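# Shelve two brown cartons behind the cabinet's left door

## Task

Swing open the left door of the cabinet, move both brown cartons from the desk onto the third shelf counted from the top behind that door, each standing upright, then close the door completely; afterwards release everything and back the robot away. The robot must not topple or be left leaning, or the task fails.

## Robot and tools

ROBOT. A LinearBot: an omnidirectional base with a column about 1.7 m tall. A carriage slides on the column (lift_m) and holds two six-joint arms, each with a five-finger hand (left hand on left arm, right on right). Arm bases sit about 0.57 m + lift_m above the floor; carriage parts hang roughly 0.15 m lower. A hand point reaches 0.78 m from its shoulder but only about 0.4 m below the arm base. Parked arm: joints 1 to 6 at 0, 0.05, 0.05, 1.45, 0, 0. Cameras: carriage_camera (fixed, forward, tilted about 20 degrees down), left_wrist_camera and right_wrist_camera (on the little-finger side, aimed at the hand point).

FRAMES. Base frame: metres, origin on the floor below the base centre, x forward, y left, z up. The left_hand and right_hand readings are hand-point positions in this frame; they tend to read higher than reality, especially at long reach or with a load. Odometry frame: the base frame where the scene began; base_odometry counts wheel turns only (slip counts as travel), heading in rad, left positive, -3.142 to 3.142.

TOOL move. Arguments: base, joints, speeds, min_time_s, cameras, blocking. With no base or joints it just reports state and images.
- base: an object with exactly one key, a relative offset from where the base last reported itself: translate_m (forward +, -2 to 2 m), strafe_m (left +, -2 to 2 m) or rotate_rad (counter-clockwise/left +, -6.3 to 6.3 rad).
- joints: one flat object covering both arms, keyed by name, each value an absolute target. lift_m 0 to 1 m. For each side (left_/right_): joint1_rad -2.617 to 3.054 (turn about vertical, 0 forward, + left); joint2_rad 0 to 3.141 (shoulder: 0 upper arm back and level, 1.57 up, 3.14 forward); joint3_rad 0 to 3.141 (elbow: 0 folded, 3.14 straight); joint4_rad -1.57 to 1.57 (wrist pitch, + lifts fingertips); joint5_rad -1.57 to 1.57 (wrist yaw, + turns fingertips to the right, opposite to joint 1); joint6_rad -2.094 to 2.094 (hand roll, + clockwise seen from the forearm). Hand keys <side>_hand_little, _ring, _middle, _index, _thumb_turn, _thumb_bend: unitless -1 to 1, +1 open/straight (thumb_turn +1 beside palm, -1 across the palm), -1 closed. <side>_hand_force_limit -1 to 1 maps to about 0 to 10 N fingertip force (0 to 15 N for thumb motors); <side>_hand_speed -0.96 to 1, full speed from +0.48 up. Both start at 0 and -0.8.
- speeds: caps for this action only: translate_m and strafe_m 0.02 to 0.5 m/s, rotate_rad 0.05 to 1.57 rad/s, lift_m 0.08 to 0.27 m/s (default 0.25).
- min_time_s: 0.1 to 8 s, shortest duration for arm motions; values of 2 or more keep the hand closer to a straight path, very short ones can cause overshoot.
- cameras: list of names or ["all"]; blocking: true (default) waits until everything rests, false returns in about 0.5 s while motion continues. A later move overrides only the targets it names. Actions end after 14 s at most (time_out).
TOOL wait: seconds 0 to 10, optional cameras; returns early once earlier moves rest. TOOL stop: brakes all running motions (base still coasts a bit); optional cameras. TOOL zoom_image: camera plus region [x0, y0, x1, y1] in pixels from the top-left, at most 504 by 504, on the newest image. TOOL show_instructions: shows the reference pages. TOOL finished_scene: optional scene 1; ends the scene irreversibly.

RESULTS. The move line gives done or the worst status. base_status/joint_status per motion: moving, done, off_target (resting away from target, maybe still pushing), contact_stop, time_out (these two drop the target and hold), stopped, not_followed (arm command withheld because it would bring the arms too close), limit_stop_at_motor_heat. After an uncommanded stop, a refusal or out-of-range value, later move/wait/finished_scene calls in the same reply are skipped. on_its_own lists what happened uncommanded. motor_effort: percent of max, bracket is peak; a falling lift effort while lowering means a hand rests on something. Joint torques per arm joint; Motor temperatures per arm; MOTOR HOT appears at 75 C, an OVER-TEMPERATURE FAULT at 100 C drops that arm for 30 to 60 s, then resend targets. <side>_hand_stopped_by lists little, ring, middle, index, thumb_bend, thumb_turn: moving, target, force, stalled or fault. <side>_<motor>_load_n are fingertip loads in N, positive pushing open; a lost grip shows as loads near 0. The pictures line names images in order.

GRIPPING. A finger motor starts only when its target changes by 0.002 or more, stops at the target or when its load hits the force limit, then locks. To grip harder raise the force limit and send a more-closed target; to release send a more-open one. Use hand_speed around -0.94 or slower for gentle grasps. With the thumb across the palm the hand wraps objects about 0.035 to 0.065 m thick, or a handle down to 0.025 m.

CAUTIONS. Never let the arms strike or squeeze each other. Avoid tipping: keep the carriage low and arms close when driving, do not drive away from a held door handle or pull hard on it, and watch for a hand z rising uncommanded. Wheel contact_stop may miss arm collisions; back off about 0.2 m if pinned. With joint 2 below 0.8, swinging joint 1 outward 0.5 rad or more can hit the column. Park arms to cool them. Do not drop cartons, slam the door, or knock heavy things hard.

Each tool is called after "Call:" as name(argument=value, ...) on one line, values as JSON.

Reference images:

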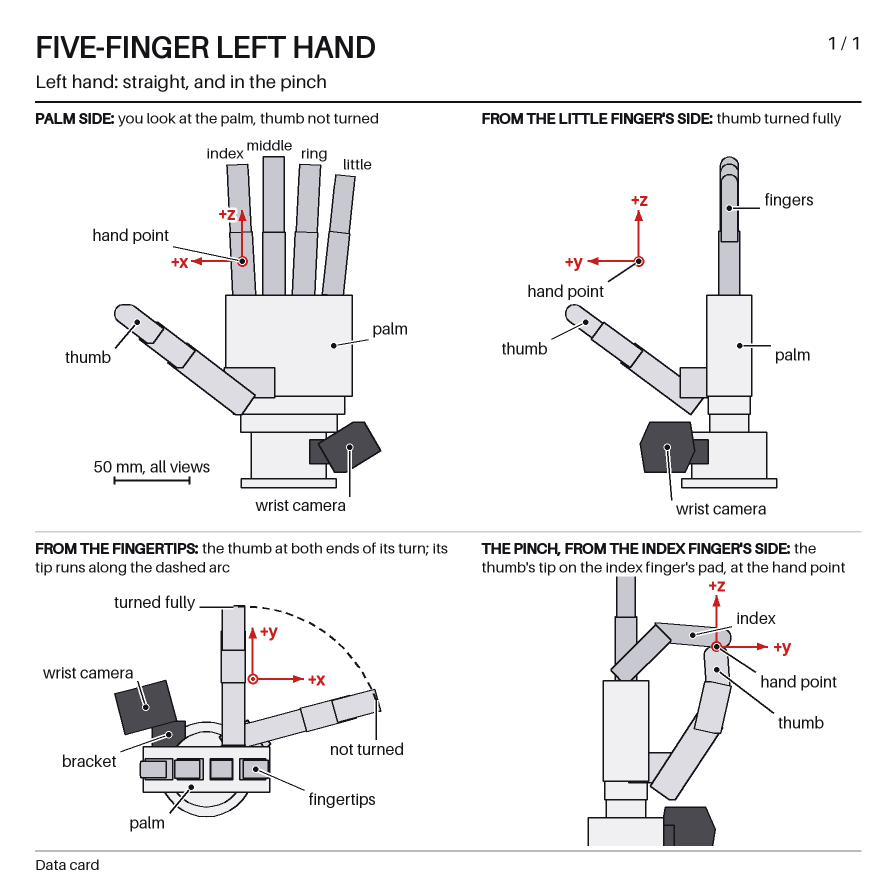

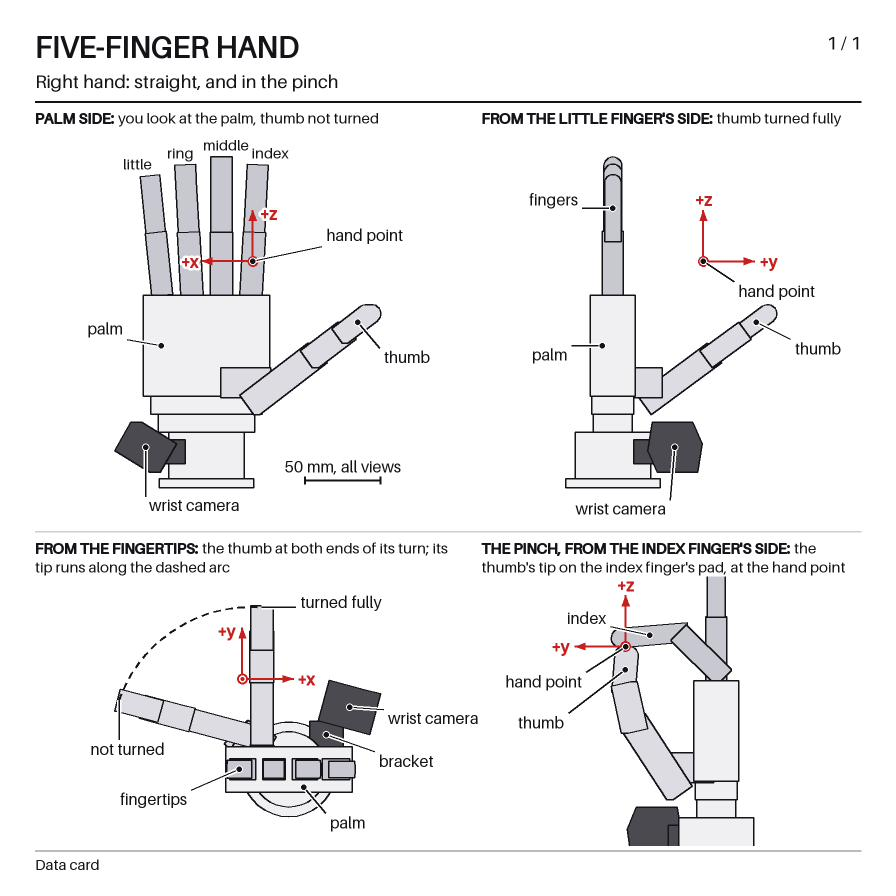

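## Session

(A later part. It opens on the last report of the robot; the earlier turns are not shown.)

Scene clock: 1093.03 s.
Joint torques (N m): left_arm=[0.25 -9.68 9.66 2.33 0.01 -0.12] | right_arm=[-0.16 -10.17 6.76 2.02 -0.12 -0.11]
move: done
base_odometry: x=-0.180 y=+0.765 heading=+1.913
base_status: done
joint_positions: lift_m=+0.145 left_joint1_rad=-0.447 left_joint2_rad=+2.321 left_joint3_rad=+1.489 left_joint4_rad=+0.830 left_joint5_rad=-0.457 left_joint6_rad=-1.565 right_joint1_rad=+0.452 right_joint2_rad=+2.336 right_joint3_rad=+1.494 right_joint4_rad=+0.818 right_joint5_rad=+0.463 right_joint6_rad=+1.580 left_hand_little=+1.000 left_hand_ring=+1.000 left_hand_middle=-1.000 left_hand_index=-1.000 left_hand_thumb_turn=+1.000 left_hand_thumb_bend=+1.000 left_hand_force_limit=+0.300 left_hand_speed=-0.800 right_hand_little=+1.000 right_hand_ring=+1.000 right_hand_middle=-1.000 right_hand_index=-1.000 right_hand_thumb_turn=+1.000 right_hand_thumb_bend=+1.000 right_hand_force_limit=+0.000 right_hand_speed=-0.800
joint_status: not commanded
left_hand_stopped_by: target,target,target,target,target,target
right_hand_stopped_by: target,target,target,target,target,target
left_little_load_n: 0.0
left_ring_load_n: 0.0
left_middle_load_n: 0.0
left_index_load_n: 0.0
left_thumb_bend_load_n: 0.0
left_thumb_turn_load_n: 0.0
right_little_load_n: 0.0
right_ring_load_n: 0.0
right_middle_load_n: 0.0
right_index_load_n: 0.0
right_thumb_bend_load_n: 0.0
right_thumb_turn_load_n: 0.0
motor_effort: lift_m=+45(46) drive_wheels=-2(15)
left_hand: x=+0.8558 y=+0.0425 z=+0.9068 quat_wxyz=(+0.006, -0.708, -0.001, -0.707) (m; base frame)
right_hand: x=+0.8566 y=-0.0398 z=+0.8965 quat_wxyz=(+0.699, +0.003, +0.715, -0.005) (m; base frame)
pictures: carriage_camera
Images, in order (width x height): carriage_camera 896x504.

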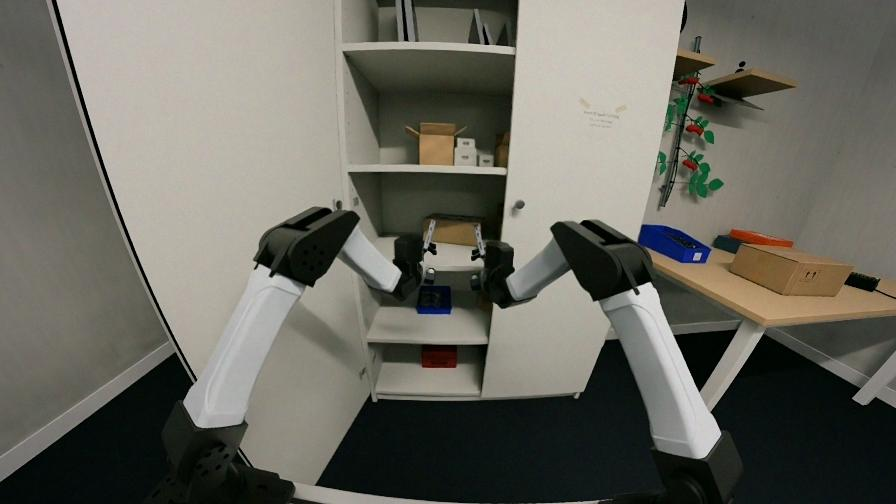

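Call:
move(joints={"lift_m": 0.4, "left_joint1_rad": -0.25, "left_joint2_rad": 1.742, "left_joint3_rad": 0.86, "left_joint4_rad": 0.90, "left_joint5_rad": -0.25, "right_joint1_rad": 0.25, "right_joint2_rad": 1.742, "right_joint3_rad": 0.86, "right_joint4_rad": 0.90, "right_joint5_rad": 0.25, "left_hand_index": 1, "left_hand_middle": 1, "right_hand_index": 1, "right_hand_middle": 1}, min_time_s=2.5)

Call:
move(base={"strafe_m": -1.438}, speeds={"strafe_m": 0.3})

Call:
move(base={"rotate_rad": -0.09}, speeds={"rotate_rad": 0.3}, cameras=["carriage_camera"])

Call:
zoom_image(camera="carriage_camera", region=[360, 180, 540, 340])

Scene clock: 1117.83 s.
Joint torques (N m): left_arm=[0.94 -10.11 6.32 2.51 -0.03 -0.11] | right_arm=[-0.59 -9.05 4.53 2.1 -0.13 -0.11]
Motor temperatures (°C): left_arm=[29 41 44 48 33 25] | right_arm=[28 41 43 50 30 28]
move: done
base_odometry: x=-0.180 y=+0.765 heading=+1.913
base_status: not commanded
joint_positions: lift_m=+0.400 left_joint1_rad=-0.255 left_joint2_rad=+1.778 left_joint3_rad=+0.870 left_joint4_rad=+0.891 left_joint5_rad=-0.258 left_joint6_rad=-1.565 right_joint1_rad=+0.257 right_joint2_rad=+1.773 right_joint3_rad=+0.868 right_joint4_rad=+0.884 right_joint5_rad=+0.266 right_joint6_rad=+1.580 left_hand_little=+1.000 left_hand_ring=+1.000 left_hand_middle=+1.000 left_hand_index=+1.000 left_hand_thumb_turn=+1.000 left_hand_thumb_bend=+1.000 left_hand_force_limit=+0.300 left_hand_speed=-0.800 right_hand_little=+1.000 right_hand_ring=+1.000 right_hand_middle=+1.000 right_hand_index=+1.000 right_hand_thumb_turn=+1.000 right_hand_thumb_bend=+1.000 right_hand_force_limit=+0.000 right_hand_speed=-0.800
joint_status: all done
left_hand_stopped_by: target,target,target,target,target,target
right_hand_stopped_by: target,target,target,target,target,target
left_little_load_n: 0.0
left_ring_load_n: 0.0
left_middle_load_n: 0.0
left_index_load_n: 0.0
left_thumb_bend_load_n: 0.0
left_thumb_turn_load_n: 0.0
right_little_load_n: 0.0
right_ring_load_n: 0.0
right_middle_load_n: 0.0
right_index_load_n: 0.0
right_thumb_bend_load_n: 0.0
right_thumb_turn_load_n: 0.0
motor_effort: lift_m=+43(54) drive_wheels=+1(2)
left_hand: x=+0.7550 y=+0.1624 z=+1.2070 quat_wxyz=(+0.005, -0.713, +0.003, -0.701) (m; base frame)
right_hand: x=+0.7546 y=-0.1636 z=+1.2075 quat_wxyz=(+0.700, +0.004, +0.714, -0.002) (m; base frame)
pictures: none

Scene clock: 1124.13 s.
Joint torques (N m): left_arm=[0.62 -10.1 6.34 2.54 -0.04 -0.11] | right_arm=[-0.25 -9.06 4.59 2.12 -0.11 -0.14]
move: done
base_odometry: x=+1.175 y=+1.248 heading=+1.913
base_status: done
joint_positions: lift_m=+0.400 left_joint1_rad=-0.253 left_joint2_rad=+1.778 left_joint3_rad=+0.870 left_joint4_rad=+0.892 left_joint5_rad=-0.254 left_joint6_rad=-1.565 right_joint1_rad=+0.253 right_joint2_rad=+1.773 right_joint3_rad=+0.868 right_joint4_rad=+0.885 right_joint5_rad=+0.261 right_joint6_rad=+1.580 left_hand_little=+1.000 left_hand_ring=+1.000 left_hand_middle=+1.000 left_hand_index=+1.000 left_hand_thumb_turn=+1.000 left_hand_thumb_bend=+1.000 left_hand_force_limit=+0.300 left_hand_speed=-0.800 right_hand_little=+1.000 right_hand_ring=+1.000 right_hand_middle=+1.000 right_hand_index=+1.000 right_hand_thumb_turn=+1.000 right_hand_thumb_bend=+1.000 right_hand_force_limit=+0.000 right_hand_speed=-0.800
joint_status: not commanded
left_hand_stopped_by: target,target,target,target,target,target
right_hand_stopped_by: target,target,target,target,target,target
left_little_load_n: 0.0
left_ring_load_n: 0.0
left_middle_load_n: 0.0
left_index_load_n: 0.0
left_thumb_bend_load_n: 0.0
left_thumb_turn_load_n: -0.5
right_little_load_n: 0.0
right_ring_load_n: 0.0
right_middle_load_n: 0.0
right_index_load_n: 0.0
right_thumb_bend_load_n: -0.5
right_thumb_turn_load_n: 0.0
motor_effort: lift_m=+42(45) drive_wheels=-4(12)
left_hand: x=+0.7551 y=+0.1628 z=+1.2073 quat_wxyz=(+0.004, -0.713, +0.003, -0.702) (m; base frame)
right_hand: x=+0.7549 y=-0.1648 z=+1.2078 quat_wxyz=(+0.700, +0.004, +0.714, -0.002) (m; base frame)
pictures: none

Scene clock: 1125.13 s.
Joint torques (N m): left_arm=[0.75 -10.03 6.35 2.52 -0.04 -0.11] | right_arm=[0.29 -8.92 4.51 2.09 -0.08 -0.13]
move: done
base_odometry: x=+1.175 y=+1.248 heading=+1.823
base_status: done
joint_positions: lift_m=+0.400 left_joint1_rad=-0.253 left_joint2_rad=+1.776 left_joint3_rad=+0.870 left_joint4_rad=+0.893 left_joint5_rad=-0.251 left_joint6_rad=-1.565 right_joint1_rad=+0.248 right_joint2_rad=+1.771 right_joint3_rad=+0.868 right_joint4_rad=+0.886 right_joint5_rad=+0.259 right_joint6_rad=+1.580 left_hand_little=+1.000 left_hand_ring=+1.000 left_hand_middle=+1.000 left_hand_index=+1.000 left_hand_thumb_turn=+1.000 left_hand_thumb_bend=+1.000 left_hand_force_limit=+0.300 left_hand_speed=-0.800 right_hand_little=+1.000 right_hand_ring=+1.000 right_hand_middle=+1.000 right_hand_index=+1.000 right_hand_thumb_turn=+1.000 right_hand_thumb_bend=+1.000 right_hand_force_limit=+0.000 right_hand_speed=-0.800
joint_status: not commanded
left_hand_stopped_by: target,target,target,target,target,target
right_hand_stopped_by: target,target,target,target,target,target
left_little_load_n: 0.0
left_ring_load_n: 0.0
left_middle_load_n: 0.0
left_index_load_n: 0.0
left_thumb_bend_load_n: 0.0
left_thumb_turn_load_n: 0.0
right_little_load_n: 0.0
right_ring_load_n: 0.0
right_middle_load_n: 0.0
right_index_load_n: 0.0
right_thumb_bend_load_n: 0.0
right_thumb_turn_load_n: 0.0
motor_effort: lift_m=+42(44) drive_wheels=-3(10)
left_hand: x=+0.7545 y=+0.1620 z=+1.2088 quat_wxyz=(+0.003, -0.711, +0.004, -0.703) (m; base frame)
right_hand: x=+0.7551 y=-0.1670 z=+1.2094 quat_wxyz=(+0.701, +0.006, +0.713, -0.002) (m; base frame)
pictures: carriage_camera
Images, in order (width x height): carriage_camera 896x504.

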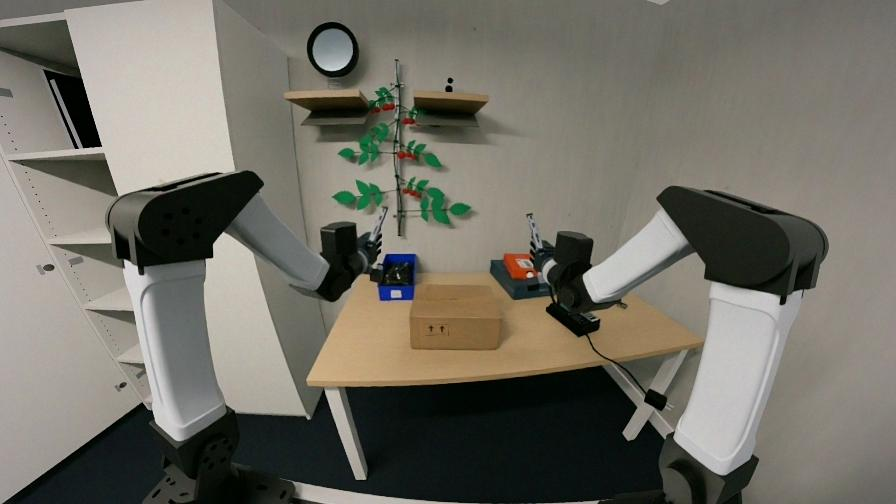

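Scaled by 2.800 from the camera's 896x504 image, which has a finer 1280x720 frame.

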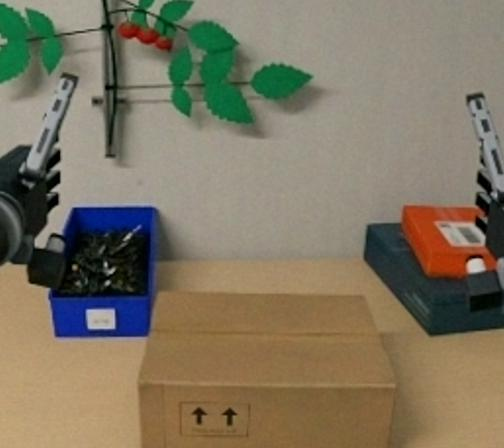

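Call:
move(base={"translate_m": 0.14}, speeds={"translate_m": 0.12})

Call:
move(joints={"lift_m": 0.1}, speeds={"lift_m": 0.15}, cameras=["all"])

Call:
zoom_image(camera="carriage_camera", region=[340, 180, 560, 340])

Scene clock: 1138.10 s.
Joint torques (N m): left_arm=[0.62 -9.81 6.24 2.5 -0.09 -0.11] | right_arm=[0.12 -8.83 4.56 2.08 -0.08 -0.14]
move: done
base_odometry: x=+1.140 y=+1.383 heading=+1.823
base_status: done
joint_positions: lift_m=+0.400 left_joint1_rad=-0.253 left_joint2_rad=+1.774 left_joint3_rad=+0.870 left_joint4_rad=+0.895 left_joint5_rad=-0.251 left_joint6_rad=-1.565 right_joint1_rad=+0.248 right_joint2_rad=+1.769 right_joint3_rad=+0.868 right_joint4_rad=+0.888 right_joint5_rad=+0.259 right_joint6_rad=+1.580 left_hand_little=+1.000 left_hand_ring=+1.000 left_hand_middle=+1.000 left_hand_index=+1.000 left_hand_thumb_turn=+1.000 left_hand_thumb_bend=+1.000 left_hand_force_limit=+0.300 left_hand_speed=-0.800 right_hand_little=+1.000 right_hand_ring=+1.000 right_hand_middle=+1.000 right_hand_index=+1.000 right_hand_thumb_turn=+1.000 right_hand_thumb_bend=+1.000 right_hand_force_limit=+0.000 right_hand_speed=-0.800
joint_status: not commanded
left_hand_stopped_by: target,target,target,target,target,target
right_hand_stopped_by: target,target,target,target,target,target
left_little_load_n: 0.0
left_ring_load_n: 0.0
left_middle_load_n: 0.0
left_index_load_n: 0.0
left_thumb_bend_load_n: 0.0
left_thumb_turn_load_n: 0.0
right_little_load_n: 0.0
right_ring_load_n: 0.0
right_middle_load_n: 0.0
right_index_load_n: 0.0
right_thumb_bend_load_n: 0.0
right_thumb_turn_load_n: 0.0
motor_effort: lift_m=+43(45) drive_wheels=-6(13)
left_hand: x=+0.7542 y=+0.1620 z=+1.2102 quat_wxyz=(+0.002, -0.710, +0.004, -0.704) (m; base frame)
right_hand: x=+0.7549 y=-0.1671 z=+1.2106 quat_wxyz=(+0.702, +0.006, +0.712, -0.002) (m; base frame)
pictures: none

Scene clock: 1140.57 s.
Joint torques (N m): left_arm=[0.76 -9.26 7.06 2.47 -0.05 -0.09] | right_arm=[0.09 -8.03 5.18 2.06 -0.09 -0.13]
move: done
base_odometry: x=+1.140 y=+1.383 heading=+1.823
base_status: not commanded
joint_positions: lift_m=+0.100 left_joint1_rad=-0.253 left_joint2_rad=+1.767 left_joint3_rad=+0.864 left_joint4_rad=+0.894 left_joint5_rad=-0.251 left_joint6_rad=-1.565 right_joint1_rad=+0.248 right_joint2_rad=+1.762 right_joint3_rad=+0.861 right_joint4_rad=+0.889 right_joint5_rad=+0.259 right_joint6_rad=+1.580 left_hand_little=+1.000 left_hand_ring=+1.000 left_hand_middle=+1.000 left_hand_index=+1.000 left_hand_thumb_turn=+1.000 left_hand_thumb_bend=+1.000 left_hand_force_limit=+0.300 left_hand_speed=-0.800 right_hand_little=+1.000 right_hand_ring=+1.000 right_hand_middle=+1.000 right_hand_index=+1.000 right_hand_thumb_turn=+1.000 right_hand_thumb_bend=+1.000 right_hand_force_limit=+0.000 right_hand_speed=-0.800
joint_status: all done
left_hand_stopped_by: target,target,target,target,target,target
right_hand_stopped_by: target,target,target,target,target,target
left_little_load_n: 0.0
left_ring_load_n: 0.0
left_middle_load_n: 0.0
left_index_load_n: 0.0
left_thumb_bend_load_n: 0.0
left_thumb_turn_load_n: 0.0
right_little_load_n: 0.0
right_ring_load_n: 0.0
right_middle_load_n: 0.0
right_index_load_n: 0.0
right_thumb_bend_load_n: 0.0
right_thumb_turn_load_n: 0.0
motor_effort: lift_m=+45(47) drive_wheels=-6(6)
left_hand: x=+0.7526 y=+0.1624 z=+0.9109 quat_wxyz=(+0.002, -0.710, +0.004, -0.704) (m; base frame)
right_hand: x=+0.7531 y=-0.1675 z=+0.9114 quat_wxyz=(+0.703, +0.006, +0.711, -0.002) (m; base frame)
pictures: carriage_camera, left_wrist_camera, right_wrist_camera
Images, in order (width x height): carriage_camera 896x504, left_wrist_camera 896x504, right_wrist_camera 896x504.

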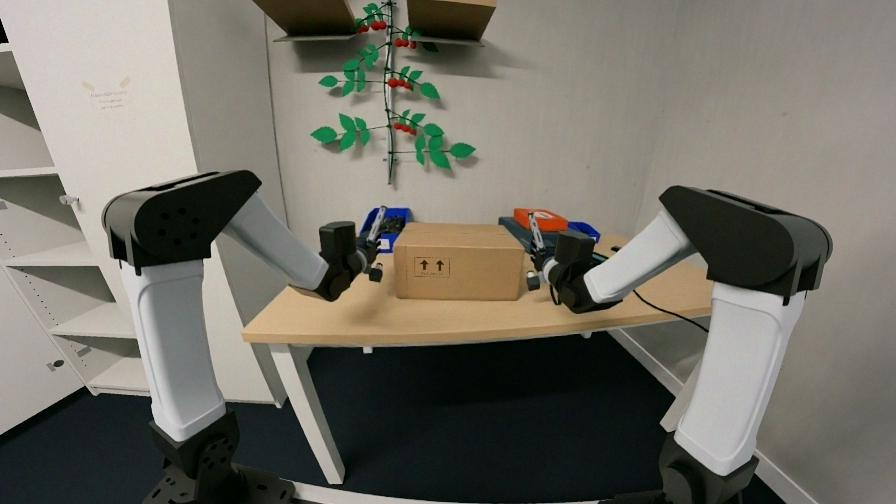

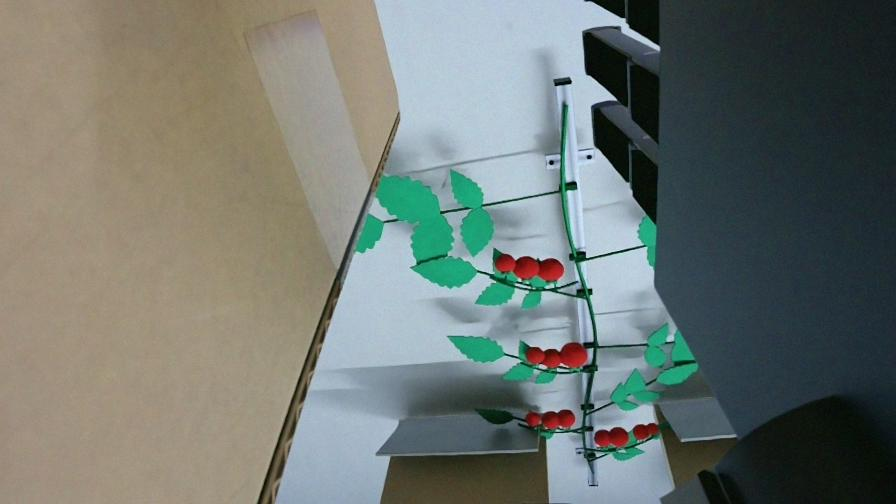

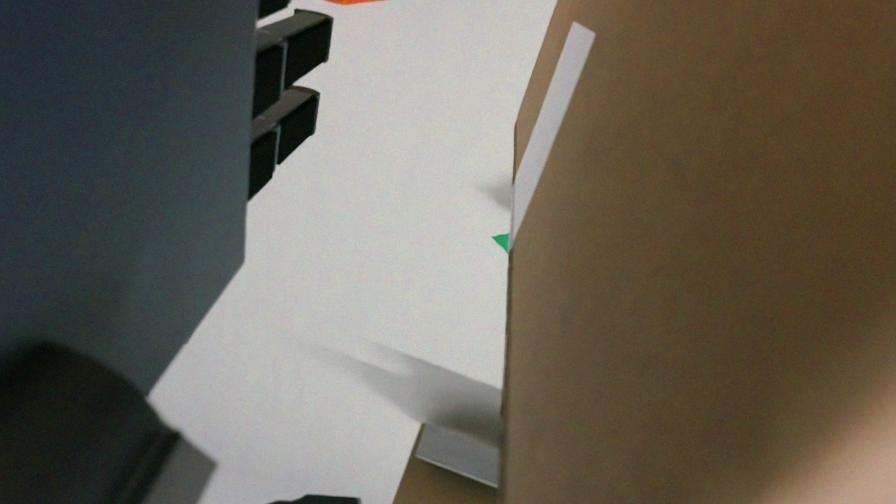

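Scaled by 2.291 from the camera's 896x504 image, which has a finer 1280x720 frame.

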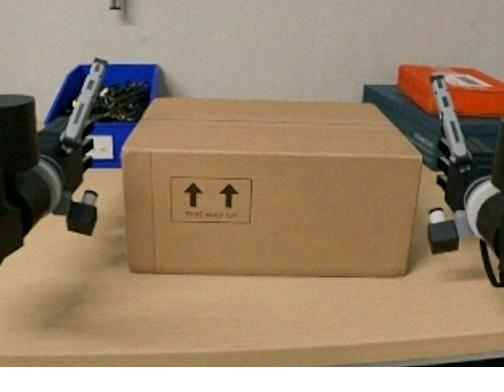

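Call:
move(joints={"lift_m": 0.062, "left_joint1_rad": -0.37, "left_joint5_rad": -0.37, "right_joint1_rad": 0.37, "right_joint5_rad": 0.37}, min_time_s=2, speeds={"lift_m": 0.08}, cameras=["all"])

Call:
zoom_image(camera="carriage_camera", region=[340, 180, 560, 340])

Scene clock: 1147.93 s.
Joint torques (N m): left_arm=[-0.44 -9.11 7.01 2.42 -0.08 -0.09] | right_arm=[1.51 -8.02 5.11 2.03 -0.04 -0.11]
move: done
base_odometry: x=+1.140 y=+1.383 heading=+1.823
base_status: not commanded
joint_positions: lift_m=+0.062 left_joint1_rad=-0.361 left_joint2_rad=+1.766 left_joint3_rad=+0.864 left_joint4_rad=+0.895 left_joint5_rad=-0.369 left_joint6_rad=-1.567 right_joint1_rad=+0.352 right_joint2_rad=+1.761 right_joint3_rad=+0.861 right_joint4_rad=+0.891 right_joint5_rad=+0.374 right_joint6_rad=+1.580 left_hand_little=+1.000 left_hand_ring=+1.000 left_hand_middle=+1.000 left_hand_index=+1.000 left_hand_thumb_turn=+1.000 left_hand_thumb_bend=+1.000 left_hand_force_limit=+0.300 left_hand_speed=-0.800 right_hand_little=+1.000 right_hand_ring=+1.000 right_hand_middle=+1.000 right_hand_index=+1.000 right_hand_thumb_turn=+1.000 right_hand_thumb_bend=+1.000 right_hand_force_limit=+0.000 right_hand_speed=-0.800
joint_status: all done
left_hand_stopped_by: target,target,target,target,target,target
right_hand_stopped_by: target,target,target,target,target,target
left_little_load_n: 0.0
left_ring_load_n: 0.0
left_middle_load_n: 0.0
left_index_load_n: 0.0
left_thumb_bend_load_n: 0.0
left_thumb_turn_load_n: 0.0
right_little_load_n: 0.0
right_ring_load_n: 0.0
right_middle_load_n: 0.0
right_index_load_n: 0.0
right_thumb_bend_load_n: 0.0
right_thumb_turn_load_n: 0.0
motor_effort: lift_m=+46(46) drive_wheels=-6(6)
left_hand: x=+0.7420 y=+0.1296 z=+0.8739 quat_wxyz=(+0.005, -0.709, -0.001, -0.705) (m; base frame)
right_hand: x=+0.7430 y=-0.1357 z=+0.8744 quat_wxyz=(+0.704, +0.010, +0.710, -0.006) (m; base frame)
pictures: carriage_camera, left_wrist_camera, right_wrist_camera
Images, in order (width x height): carriage_camera 896x504, left_wrist_camera 896x504, right_wrist_camera 896x504.

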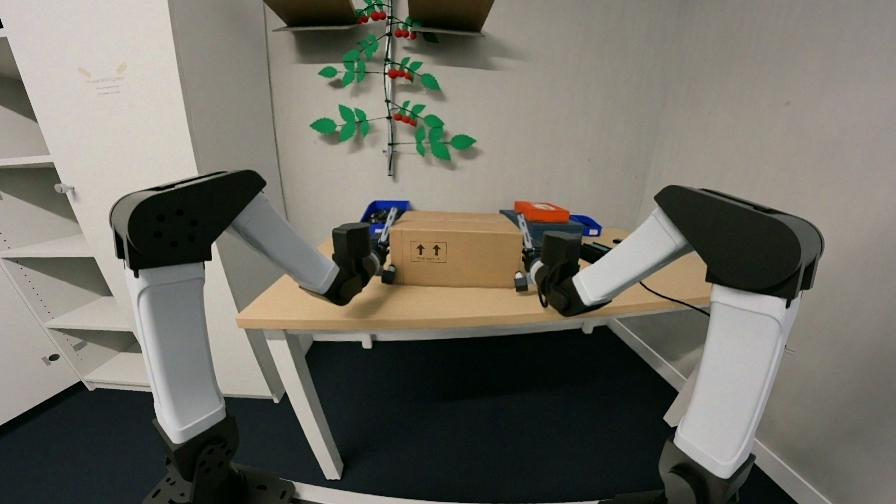

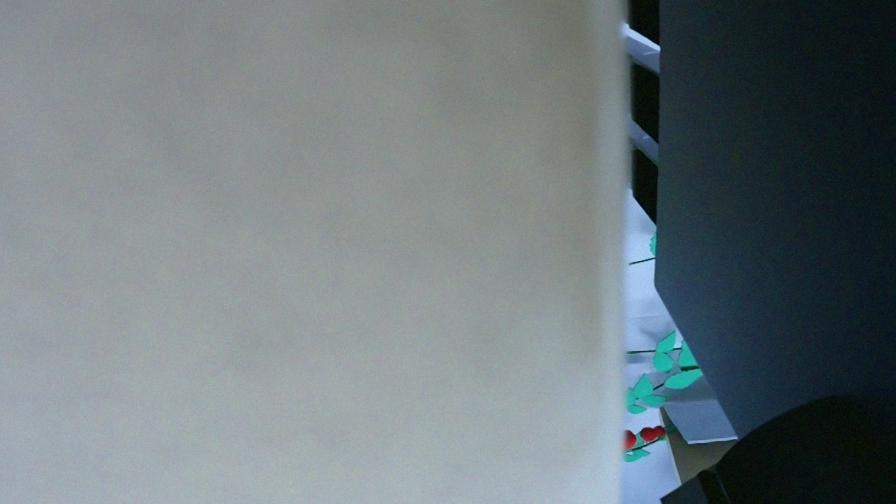

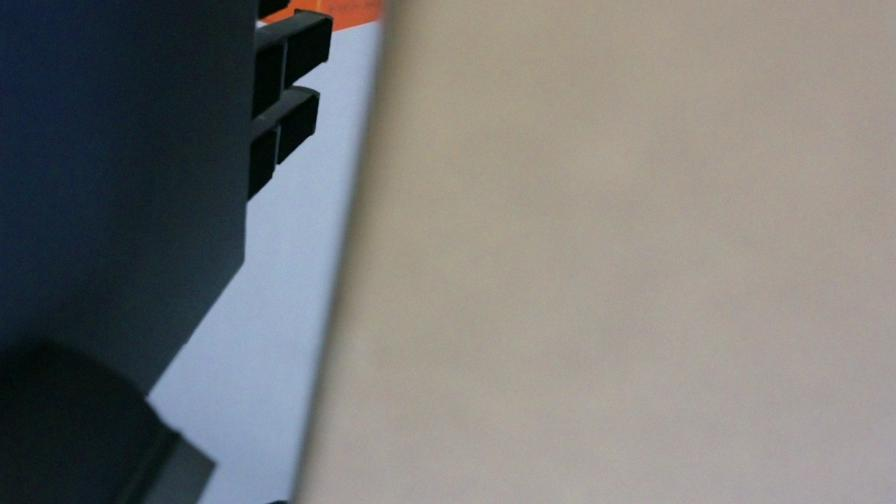

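Scaled by 2.291 from the camera's 896x504 image, which has a finer 1280x720 frame.

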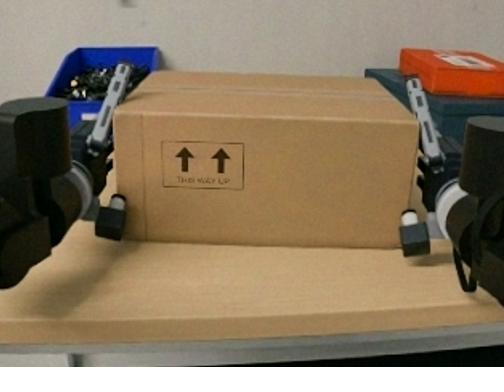

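Call:
move(joints={"left_joint1_rad": -0.45, "left_joint5_rad": -0.20, "right_joint1_rad": 0.45, "right_joint5_rad": 0.20}, min_time_s=1.5)

Call:
move(joints={"left_joint1_rad": -0.51, "left_joint5_rad": -0.06, "right_joint1_rad": 0.51, "right_joint5_rad": 0.06}, min_time_s=1.5, cameras=["carriage_camera"])

Call:
zoom_image(camera="carriage_camera", region=[340, 180, 560, 340])

Scene clock: 1156.33 s.
Joint torques (N m): left_arm=[-5.98 -8.94 7.31 2.47 1.4 0.58] | right_arm=[7.15 -8.03 5.26 2.1 -1.5 -0.74]
move: off_target
base_odometry: x=+1.140 y=+1.383 heading=+1.823
base_status: not commanded
joint_positions: lift_m=+0.062 left_joint1_rad=-0.379 left_joint2_rad=+1.766 left_joint3_rad=+0.862 left_joint4_rad=+0.894 left_joint5_rad=-0.363 left_joint6_rad=-1.633 right_joint1_rad=+0.364 right_joint2_rad=+1.761 right_joint3_rad=+0.859 right_joint4_rad=+0.886 right_joint5_rad=+0.369 right_joint6_rad=+1.632 left_hand_little=+1.000 left_hand_ring=+1.000 left_hand_middle=+1.000 left_hand_index=+1.000 left_hand_thumb_turn=+1.000 left_hand_thumb_bend=+1.000 left_hand_force_limit=+0.300 left_hand_speed=-0.800 right_hand_little=+1.000 right_hand_ring=+1.000 right_hand_middle=+1.000 right_hand_index=+1.000 right_hand_thumb_turn=+1.000 right_hand_thumb_bend=+1.000 right_hand_force_limit=+0.000 right_hand_speed=-0.800
joint_status: left_joint1_rad off_target (ended at -0.378, target -0.450); left_joint5_rad off_target (ended at -0.362, target -0.200); right_joint1_rad off_target (ended at +0.364, target +0.450); right_joint5_rad off_target (ended at +0.369, target +0.200)
left_hand_stopped_by: target,target,target,target,target,target
right_hand_stopped_by: target,target,target,target,target,target
left_little_load_n: 0.0
left_ring_load_n: 0.0
left_middle_load_n: 0.0
left_index_load_n: 0.0
left_thumb_bend_load_n: -0.5
left_thumb_turn_load_n: 0.5
right_little_load_n: 0.0
right_ring_load_n: 0.0
right_middle_load_n: -0.5
right_index_load_n: 0.0
right_thumb_bend_load_n: -0.5
right_thumb_turn_load_n: 1.0
motor_effort: lift_m=+45(45) drive_wheels=-5(6)
left_hand: x=+0.7381 y=+0.1213 z=+0.8762 quat_wxyz=(-0.026, -0.711, -0.015, -0.703) (m; base frame)
right_hand: x=+0.7404 y=-0.1300 z=+0.8751 quat_wxyz=(+0.701, +0.021, +0.712, +0.018) (m; base frame)
pictures: none

Scene clock: 1158.13 s.
Joint torques (N m): left_arm=[-9.96 -8.98 7.56 2.46 2.56 1.09] | right_arm=[11.93 -7.91 5.74 2.07 -2.53 -1.48]
move: off_target
base_odometry: x=+1.140 y=+1.383 heading=+1.823
base_status: not commanded
joint_positions: lift_m=+0.062 left_joint1_rad=-0.390 left_joint2_rad=+1.766 left_joint3_rad=+0.856 left_joint4_rad=+0.897 left_joint5_rad=-0.337 left_joint6_rad=-1.689 right_joint1_rad=+0.368 right_joint2_rad=+1.761 right_joint3_rad=+0.853 right_joint4_rad=+0.888 right_joint5_rad=+0.342 right_joint6_rad=+1.695 left_hand_little=+1.000 left_hand_ring=+1.000 left_hand_middle=+1.000 left_hand_index=+1.000 left_hand_thumb_turn=+1.000 left_hand_thumb_bend=+1.000 left_hand_force_limit=+0.300 left_hand_speed=-0.800 right_hand_little=+1.000 right_hand_ring=+1.000 right_hand_middle=+1.000 right_hand_index=+1.000 right_hand_thumb_turn=+1.000 right_hand_thumb_bend=+1.000 right_hand_force_limit=+0.000 right_hand_speed=-0.800
joint_status: left_joint1_rad off_target (ended at -0.391, target -0.510); left_joint5_rad off_target (ended at -0.337, target -0.060); right_joint1_rad off_target (ended at +0.368, target +0.510); right_joint5_rad off_target (ended at +0.342, target +0.060)
left_hand_stopped_by: target,target,target,target,target,target
right_hand_stopped_by: target,target,target,target,target,target
left_little_load_n: 0.0
left_ring_load_n: 0.0
left_middle_load_n: 0.0
left_index_load_n: 0.0
left_thumb_bend_load_n: -1.0
left_thumb_turn_load_n: 1.0
right_little_load_n: 0.0
right_ring_load_n: 0.0
right_middle_load_n: 0.0
right_index_load_n: 0.0
right_thumb_bend_load_n: -1.0
right_thumb_turn_load_n: 1.5
motor_effort: lift_m=+45(46) drive_wheels=+4(6)
left_hand: x=+0.7336 y=+0.1125 z=+0.8777 quat_wxyz=(-0.059, -0.711, -0.021, -0.700) (m; base frame)
right_hand: x=+0.7375 y=-0.1252 z=+0.8766 quat_wxyz=(+0.699, +0.032, +0.713, +0.050) (m; base frame)
pictures: carriage_camera
Images, in order (width x height): carriage_camera 896x504.

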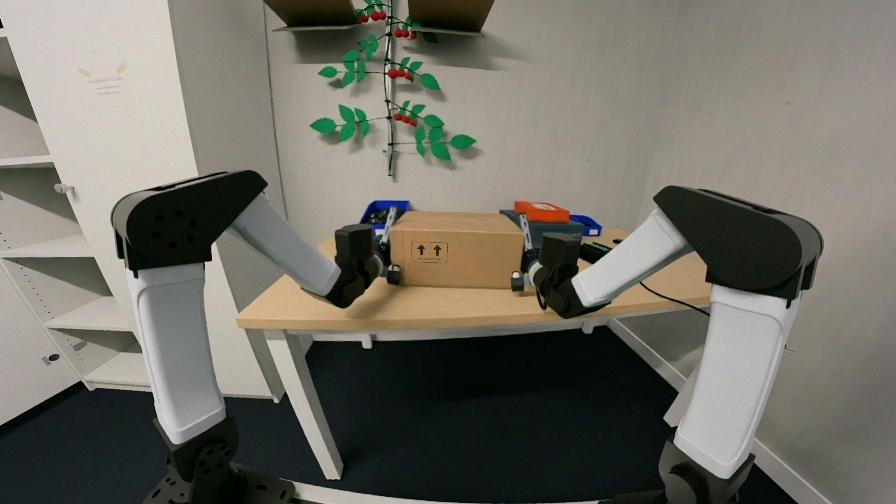

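Scaled by 2.291 from the camera's 896x504 image, which has a finer 1280x720 frame.

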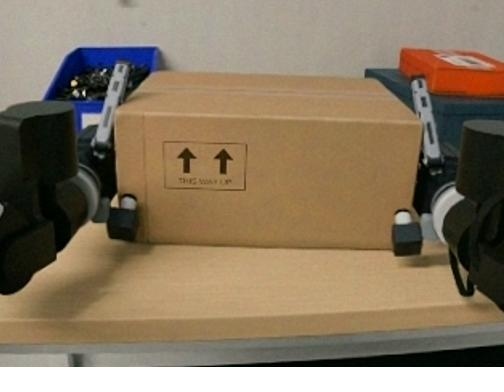

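Call:
move(joints={"left_joint1_rad": -0.33, "left_joint5_rad": -0.33, "right_joint1_rad": 0.33, "right_joint5_rad": 0.33}, min_time_s=1.5)

Call:
move(joints={"lift_m": 0.102}, speeds={"lift_m": 0.1})

Call:
move(joints={"left_joint1_rad": -0.45, "left_joint5_rad": -0.28, "right_joint1_rad": 0.45, "right_joint5_rad": 0.28}, min_time_s=2, cameras=["carriage_camera"])

Call:
zoom_image(camera="carriage_camera", region=[340, 180, 560, 340])

Scene clock: 1168.47 s.
Joint torques (N m): left_arm=[1.05 -9.01 7.83 2.33 -0.06 -0.01] | right_arm=[-0.53 -7.91 5.65 1.99 -0.08 -0.21]
move: done
base_odometry: x=+1.140 y=+1.383 heading=+1.823
base_status: not commanded
joint_positions: lift_m=+0.062 left_joint1_rad=-0.336 left_joint2_rad=+1.766 left_joint3_rad=+0.856 left_joint4_rad=+0.906 left_joint5_rad=-0.324 left_joint6_rad=-1.578 right_joint1_rad=+0.337 right_joint2_rad=+1.761 right_joint3_rad=+0.853 right_joint4_rad=+0.898 right_joint5_rad=+0.338 right_joint6_rad=+1.585 left_hand_little=+1.000 left_hand_ring=+1.000 left_hand_middle=+1.000 left_hand_index=+1.000 left_hand_thumb_turn=+1.000 left_hand_thumb_bend=+1.000 left_hand_force_limit=+0.300 left_hand_speed=-0.800 right_hand_little=+1.000 right_hand_ring=+1.000 right_hand_middle=+1.000 right_hand_index=+1.000 right_hand_thumb_turn=+1.000 right_hand_thumb_bend=+1.000 right_hand_force_limit=+0.000 right_hand_speed=-0.800
joint_status: all done
left_hand_stopped_by: target,target,target,target,target,target
right_hand_stopped_by: target,target,target,target,target,target
left_little_load_n: 0.0
left_ring_load_n: 0.0
left_middle_load_n: 0.0
left_index_load_n: 0.0
left_thumb_bend_load_n: 0.0
left_thumb_turn_load_n: 0.0
right_little_load_n: 0.0
right_ring_load_n: 0.0
right_middle_load_n: -0.5
right_index_load_n: 0.0
right_thumb_bend_load_n: 0.0
right_thumb_turn_load_n: 0.0
motor_effort: lift_m=+45(46) drive_wheels=-6(6)
left_hand: x=+0.7425 y=+0.1344 z=+0.8737 quat_wxyz=(-0.006, -0.708, +0.002, -0.706) (m; base frame)
right_hand: x=+0.7424 y=-0.1370 z=+0.8730 quat_wxyz=(+0.704, +0.004, +0.710, +0.003) (m; base frame)
pictures: none

Scene clock: 1169.27 s.
Joint torques (N m): left_arm=[1.02 -8.9 7.76 2.38 -0.11 0.02] | right_arm=[-0.76 -7.91 5.57 2 -0.09 -0.17]
move: done
base_odometry: x=+1.140 y=+1.383 heading=+1.823
base_status: not commanded
joint_positions: lift_m=+0.102 left_joint1_rad=-0.336 left_joint2_rad=+1.765 left_joint3_rad=+0.856 left_joint4_rad=+0.902 left_joint5_rad=-0.324 left_joint6_rad=-1.576 right_joint1_rad=+0.337 right_joint2_rad=+1.761 right_joint3_rad=+0.853 right_joint4_rad=+0.897 right_joint5_rad=+0.338 right_joint6_rad=+1.584 left_hand_little=+1.000 left_hand_ring=+1.000 left_hand_middle=+1.000 left_hand_index=+1.000 left_hand_thumb_turn=+1.000 left_hand_thumb_bend=+1.000 left_hand_force_limit=+0.300 left_hand_speed=-0.800 right_hand_little=+1.000 right_hand_ring=+1.000 right_hand_middle=+1.000 right_hand_index=+1.000 right_hand_thumb_turn=+1.000 right_hand_thumb_bend=+1.000 right_hand_force_limit=+0.000 right_hand_speed=-0.800
joint_status: all done
left_hand_stopped_by: target,target,target,target,target,target
right_hand_stopped_by: target,target,target,target,target,target
left_little_load_n: 0.0
left_ring_load_n: 0.0
left_middle_load_n: 0.5
left_index_load_n: 0.0
left_thumb_bend_load_n: 0.0
left_thumb_turn_load_n: 0.0
right_little_load_n: 0.0
right_ring_load_n: 0.0
right_middle_load_n: 0.0
right_index_load_n: 0.0
right_thumb_bend_load_n: 0.0
right_thumb_turn_load_n: 0.0
motor_effort: lift_m=+43(53) drive_wheels=+5(6)
left_hand: x=+0.7425 y=+0.1344 z=+0.9131 quat_wxyz=(-0.005, -0.709, +0.003, -0.705) (m; base frame)
right_hand: x=+0.7424 y=-0.1370 z=+0.9132 quat_wxyz=(+0.704, +0.004, +0.711, +0.003) (m; base frame)
pictures: none

Scene clock: 1171.57 s.
Joint torques (N m): left_arm=[-3.26 -8.28 7.79 1.87 0.72 0.07] | right_arm=[5.08 -7.92 5.64 2 -0.76 -0.19]
move: off_target
base_odometry: x=+1.140 y=+1.383 heading=+1.823
base_status: not commanded
joint_positions: lift_m=+0.102 left_joint1_rad=-0.406 left_joint2_rad=+1.756 left_joint3_rad=+0.856 left_joint4_rad=+0.947 left_joint5_rad=-0.360 left_joint6_rad=-1.578 right_joint1_rad=+0.390 right_joint2_rad=+1.761 right_joint3_rad=+0.853 right_joint4_rad=+0.897 right_joint5_rad=+0.366 right_joint6_rad=+1.584 left_hand_little=+1.000 left_hand_ring=+1.000 left_hand_middle=+1.000 left_hand_index=+1.000 left_hand_thumb_turn=+1.000 left_hand_thumb_bend=+1.000 left_hand_force_limit=+0.300 left_hand_speed=-0.800 right_hand_little=+1.000 right_hand_ring=+1.000 right_hand_middle=+1.000 right_hand_index=+1.000 right_hand_thumb_turn=+1.000 right_hand_thumb_bend=+1.000 right_hand_force_limit=+0.000 right_hand_speed=-0.800
joint_status: left_joint1_rad off_target (ended at -0.406, target -0.450); left_joint5_rad off_target (ended at -0.359, target -0.280); right_joint1_rad off_target (ended at +0.390, target +0.450); right_joint5_rad off_target (ended at +0.366, target +0.280)
left_hand_stopped_by: target,target,target,target,target,target
right_hand_stopped_by: target,target,target,target,target,target
left_little_load_n: 0.0
left_ring_load_n: 0.0
left_middle_load_n: 0.0
left_index_load_n: 0.0
left_thumb_bend_load_n: 0.0
left_thumb_turn_load_n: -0.5
right_little_load_n: 0.0
right_ring_load_n: 0.0
right_middle_load_n: 0.0
right_index_load_n: 0.0
right_thumb_bend_load_n: 0.0
right_thumb_turn_load_n: 0.0
motor_effort: lift_m=+43(44) drive_wheels=+5(5)
left_hand: x=+0.7288 y=+0.1062 z=+0.9303 quat_wxyz=(-0.025, -0.691, +0.008, -0.722) (m; base frame)
right_hand: x=+0.7344 y=-0.1153 z=+0.9132 quat_wxyz=(+0.704, -0.005, +0.710, +0.011) (m; base frame)
pictures: carriage_camera
Images, in order (width x height): carriage_camera 896x504.

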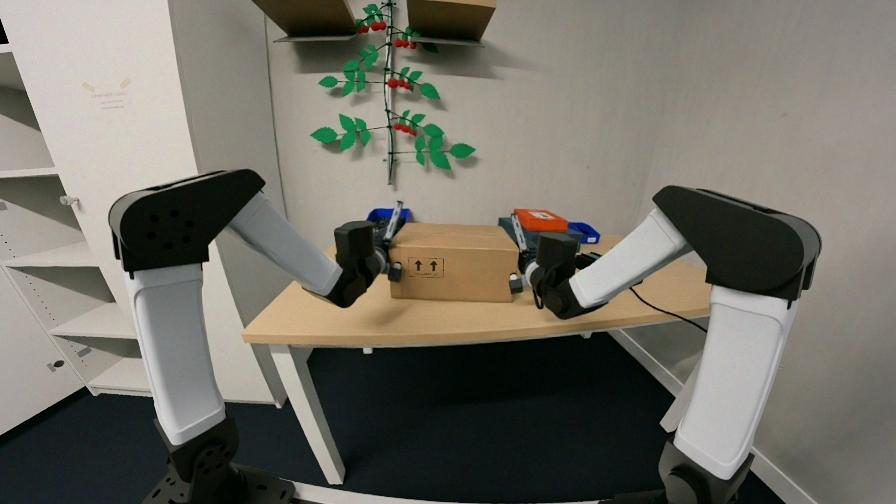

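Scaled by 2.291 from the camera's 896x504 image, which has a finer 1280x720 frame.

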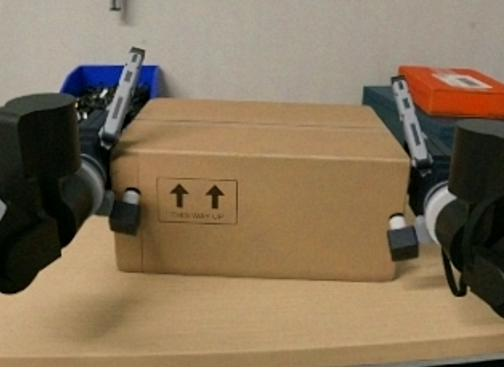

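Call:
move(joints={"left_joint1_rad": -0.33, "left_joint5_rad": -0.33, "right_joint1_rad": 0.33, "right_joint5_rad": 0.33}, min_time_s=1.5)

Call:
move(joints={"lift_m": 0.122}, speeds={"lift_m": 0.1})

Call:
move(joints={"left_joint1_rad": -0.45, "left_joint5_rad": -0.28, "right_joint1_rad": 0.45, "right_joint5_rad": 0.28}, min_time_s=2, cameras=["carriage_camera"])

Call:
zoom_image(camera="carriage_camera", region=[340, 180, 560, 340])

Scene clock: 1184.03 s.
Joint torques (N m): left_arm=[0.66 -8.25 7.56 2.37 -0.06 0.04] | right_arm=[-0.53 -7.92 5.64 2 -0.09 -0.17]
move: done
base_odometry: x=+1.140 y=+1.383 heading=+1.823
base_status: not commanded
joint_positions: lift_m=+0.102 left_joint1_rad=-0.335 left_joint2_rad=+1.756 left_joint3_rad=+0.856 left_joint4_rad=+0.907 left_joint5_rad=-0.328 left_joint6_rad=-1.577 right_joint1_rad=+0.336 right_joint2_rad=+1.761 right_joint3_rad=+0.853 right_joint4_rad=+0.897 right_joint5_rad=+0.337 right_joint6_rad=+1.584 left_hand_little=+1.000 left_hand_ring=+1.000 left_hand_middle=+1.000 left_hand_index=+1.000 left_hand_thumb_turn=+1.000 left_hand_thumb_bend=+1.000 left_hand_force_limit=+0.300 left_hand_speed=-0.800 right_hand_little=+1.000 right_hand_ring=+1.000 right_hand_middle=+1.000 right_hand_index=+1.000 right_hand_thumb_turn=+1.000 right_hand_thumb_bend=+1.000 right_hand_force_limit=+0.000 right_hand_speed=-0.800
joint_status: all done
left_hand_stopped_by: target,target,target,target,target,target
right_hand_stopped_by: target,target,target,target,target,target
left_little_load_n: 0.0
left_ring_load_n: 0.0
left_middle_load_n: 0.0
left_index_load_n: 0.0
left_thumb_bend_load_n: 0.0
left_thumb_turn_load_n: 0.0
right_little_load_n: 0.0
right_ring_load_n: 0.0
right_middle_load_n: 0.0
right_index_load_n: 0.0
right_thumb_bend_load_n: 0.0
right_thumb_turn_load_n: 0.0
motor_effort: lift_m=+43(44) drive_wheels=+5(6)
left_hand: x=+0.7416 y=+0.1360 z=+0.9191 quat_wxyz=(-0.005, -0.705, -0.001, -0.709) (m; base frame)
right_hand: x=+0.7425 y=-0.1373 z=+0.9132 quat_wxyz=(+0.704, +0.004, +0.711, +0.003) (m; base frame)
pictures: none

Scene clock: 1184.63 s.
Joint torques (N m): left_arm=[0.8 -8.2 7.54 2.32 -0.08 -0.02] | right_arm=[-0.53 -7.9 5.64 1.99 -0.06 -0.17]
move: done
base_odometry: x=+1.140 y=+1.383 heading=+1.823
base_status: not commanded
joint_positions: lift_m=+0.122 left_joint1_rad=-0.335 left_joint2_rad=+1.756 left_joint3_rad=+0.856 left_joint4_rad=+0.902 left_joint5_rad=-0.328 left_joint6_rad=-1.576 right_joint1_rad=+0.336 right_joint2_rad=+1.760 right_joint3_rad=+0.853 right_joint4_rad=+0.896 right_joint5_rad=+0.337 right_joint6_rad=+1.584 left_hand_little=+1.000 left_hand_ring=+1.000 left_hand_middle=+1.000 left_hand_index=+1.000 left_hand_thumb_turn=+1.000 left_hand_thumb_bend=+1.000 left_hand_force_limit=+0.300 left_hand_speed=-0.800 right_hand_little=+1.000 right_hand_ring=+1.000 right_hand_middle=+1.000 right_hand_index=+1.000 right_hand_thumb_turn=+1.000 right_hand_thumb_bend=+1.000 right_hand_force_limit=+0.000 right_hand_speed=-0.800
joint_status: all done
left_hand_stopped_by: target,target,target,target,target,target
right_hand_stopped_by: target,target,target,target,target,target
left_little_load_n: 0.0
left_ring_load_n: 0.0
left_middle_load_n: 0.0
left_index_load_n: 0.0
left_thumb_bend_load_n: 0.0
left_thumb_turn_load_n: 0.0
right_little_load_n: 0.0
right_ring_load_n: 0.0
right_middle_load_n: 0.0
right_index_load_n: 0.0
right_thumb_bend_load_n: 0.0
right_thumb_turn_load_n: 0.0
motor_effort: lift_m=+42(53) drive_wheels=+4(6)
left_hand: x=+0.7418 y=+0.1359 z=+0.9377 quat_wxyz=(-0.005, -0.707, +0.000, -0.708) (m; base frame)
right_hand: x=+0.7424 y=-0.1374 z=+0.9334 quat_wxyz=(+0.704, +0.004, +0.711, +0.003) (m; base frame)
pictures: none

Scene clock: 1186.93 s.
Joint torques (N m): left_arm=[-2.91 -8.39 7.65 2.37 0.65 0.05] | right_arm=[3.33 -7.83 5.59 2 -0.55 -0.17]
move: off_target
base_odometry: x=+1.140 y=+1.383 heading=+1.823
base_status: not commanded
joint_positions: lift_m=+0.122 left_joint1_rad=-0.414 left_joint2_rad=+1.756 left_joint3_rad=+0.856 left_joint4_rad=+0.902 left_joint5_rad=-0.358 left_joint6_rad=-1.573 right_joint1_rad=+0.410 right_joint2_rad=+1.760 right_joint3_rad=+0.853 right_joint4_rad=+0.896 right_joint5_rad=+0.341 right_joint6_rad=+1.584 left_hand_little=+1.000 left_hand_ring=+1.000 left_hand_middle=+1.000 left_hand_index=+1.000 left_hand_thumb_turn=+1.000 left_hand_thumb_bend=+1.000 left_hand_force_limit=+0.300 left_hand_speed=-0.800 right_hand_little=+1.000 right_hand_ring=+1.000 right_hand_middle=+1.000 right_hand_index=+1.000 right_hand_thumb_turn=+1.000 right_hand_thumb_bend=+1.000 right_hand_force_limit=+0.000 right_hand_speed=-0.800
joint_status: left_joint1_rad off_target (ended at -0.414, target -0.450); left_joint5_rad off_target (ended at -0.358, target -0.280); right_joint1_rad off_target (ended at +0.410, target +0.450); right_joint5_rad off_target (ended at +0.340, target +0.280)
left_hand_stopped_by: target,target,target,target,target,target
right_hand_stopped_by: target,target,target,target,target,target
left_little_load_n: 0.0
left_ring_load_n: 0.0
left_middle_load_n: 0.0
left_index_load_n: 0.0
left_thumb_bend_load_n: 0.0
left_thumb_turn_load_n: 0.0
right_little_load_n: 0.0
right_ring_load_n: 0.0
right_middle_load_n: 0.0
right_index_load_n: 0.0
right_thumb_bend_load_n: 0.0
right_thumb_turn_load_n: 0.0
motor_effort: lift_m=+42(44) drive_wheels=+5(5)
left_hand: x=+0.7287 y=+0.1014 z=+0.9375 quat_wxyz=(-0.021, -0.706, +0.019, -0.707) (m; base frame)
right_hand: x=+0.7284 y=-0.1000 z=+0.9334 quat_wxyz=(+0.703, -0.021, +0.710, +0.028) (m; base frame)
pictures: carriage_camera
Images, in order (width x height): carriage_camera 896x504.

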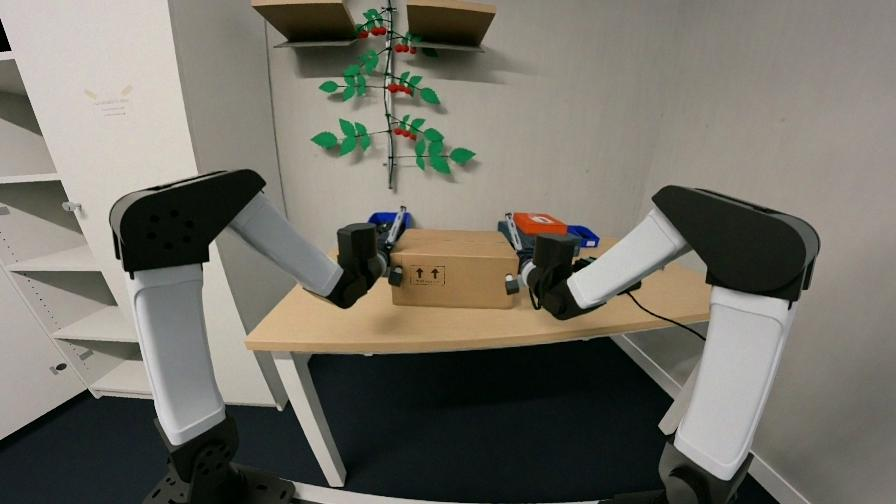

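Scaled by 2.291 from the camera's 896x504 image, which has a finer 1280x720 frame.

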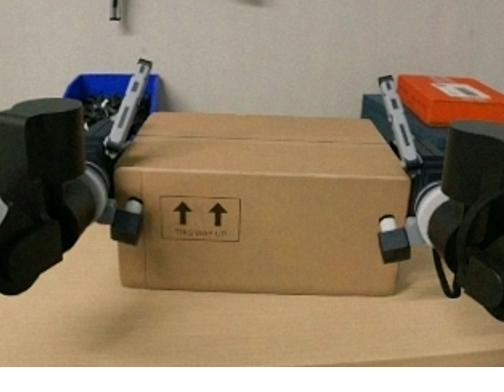

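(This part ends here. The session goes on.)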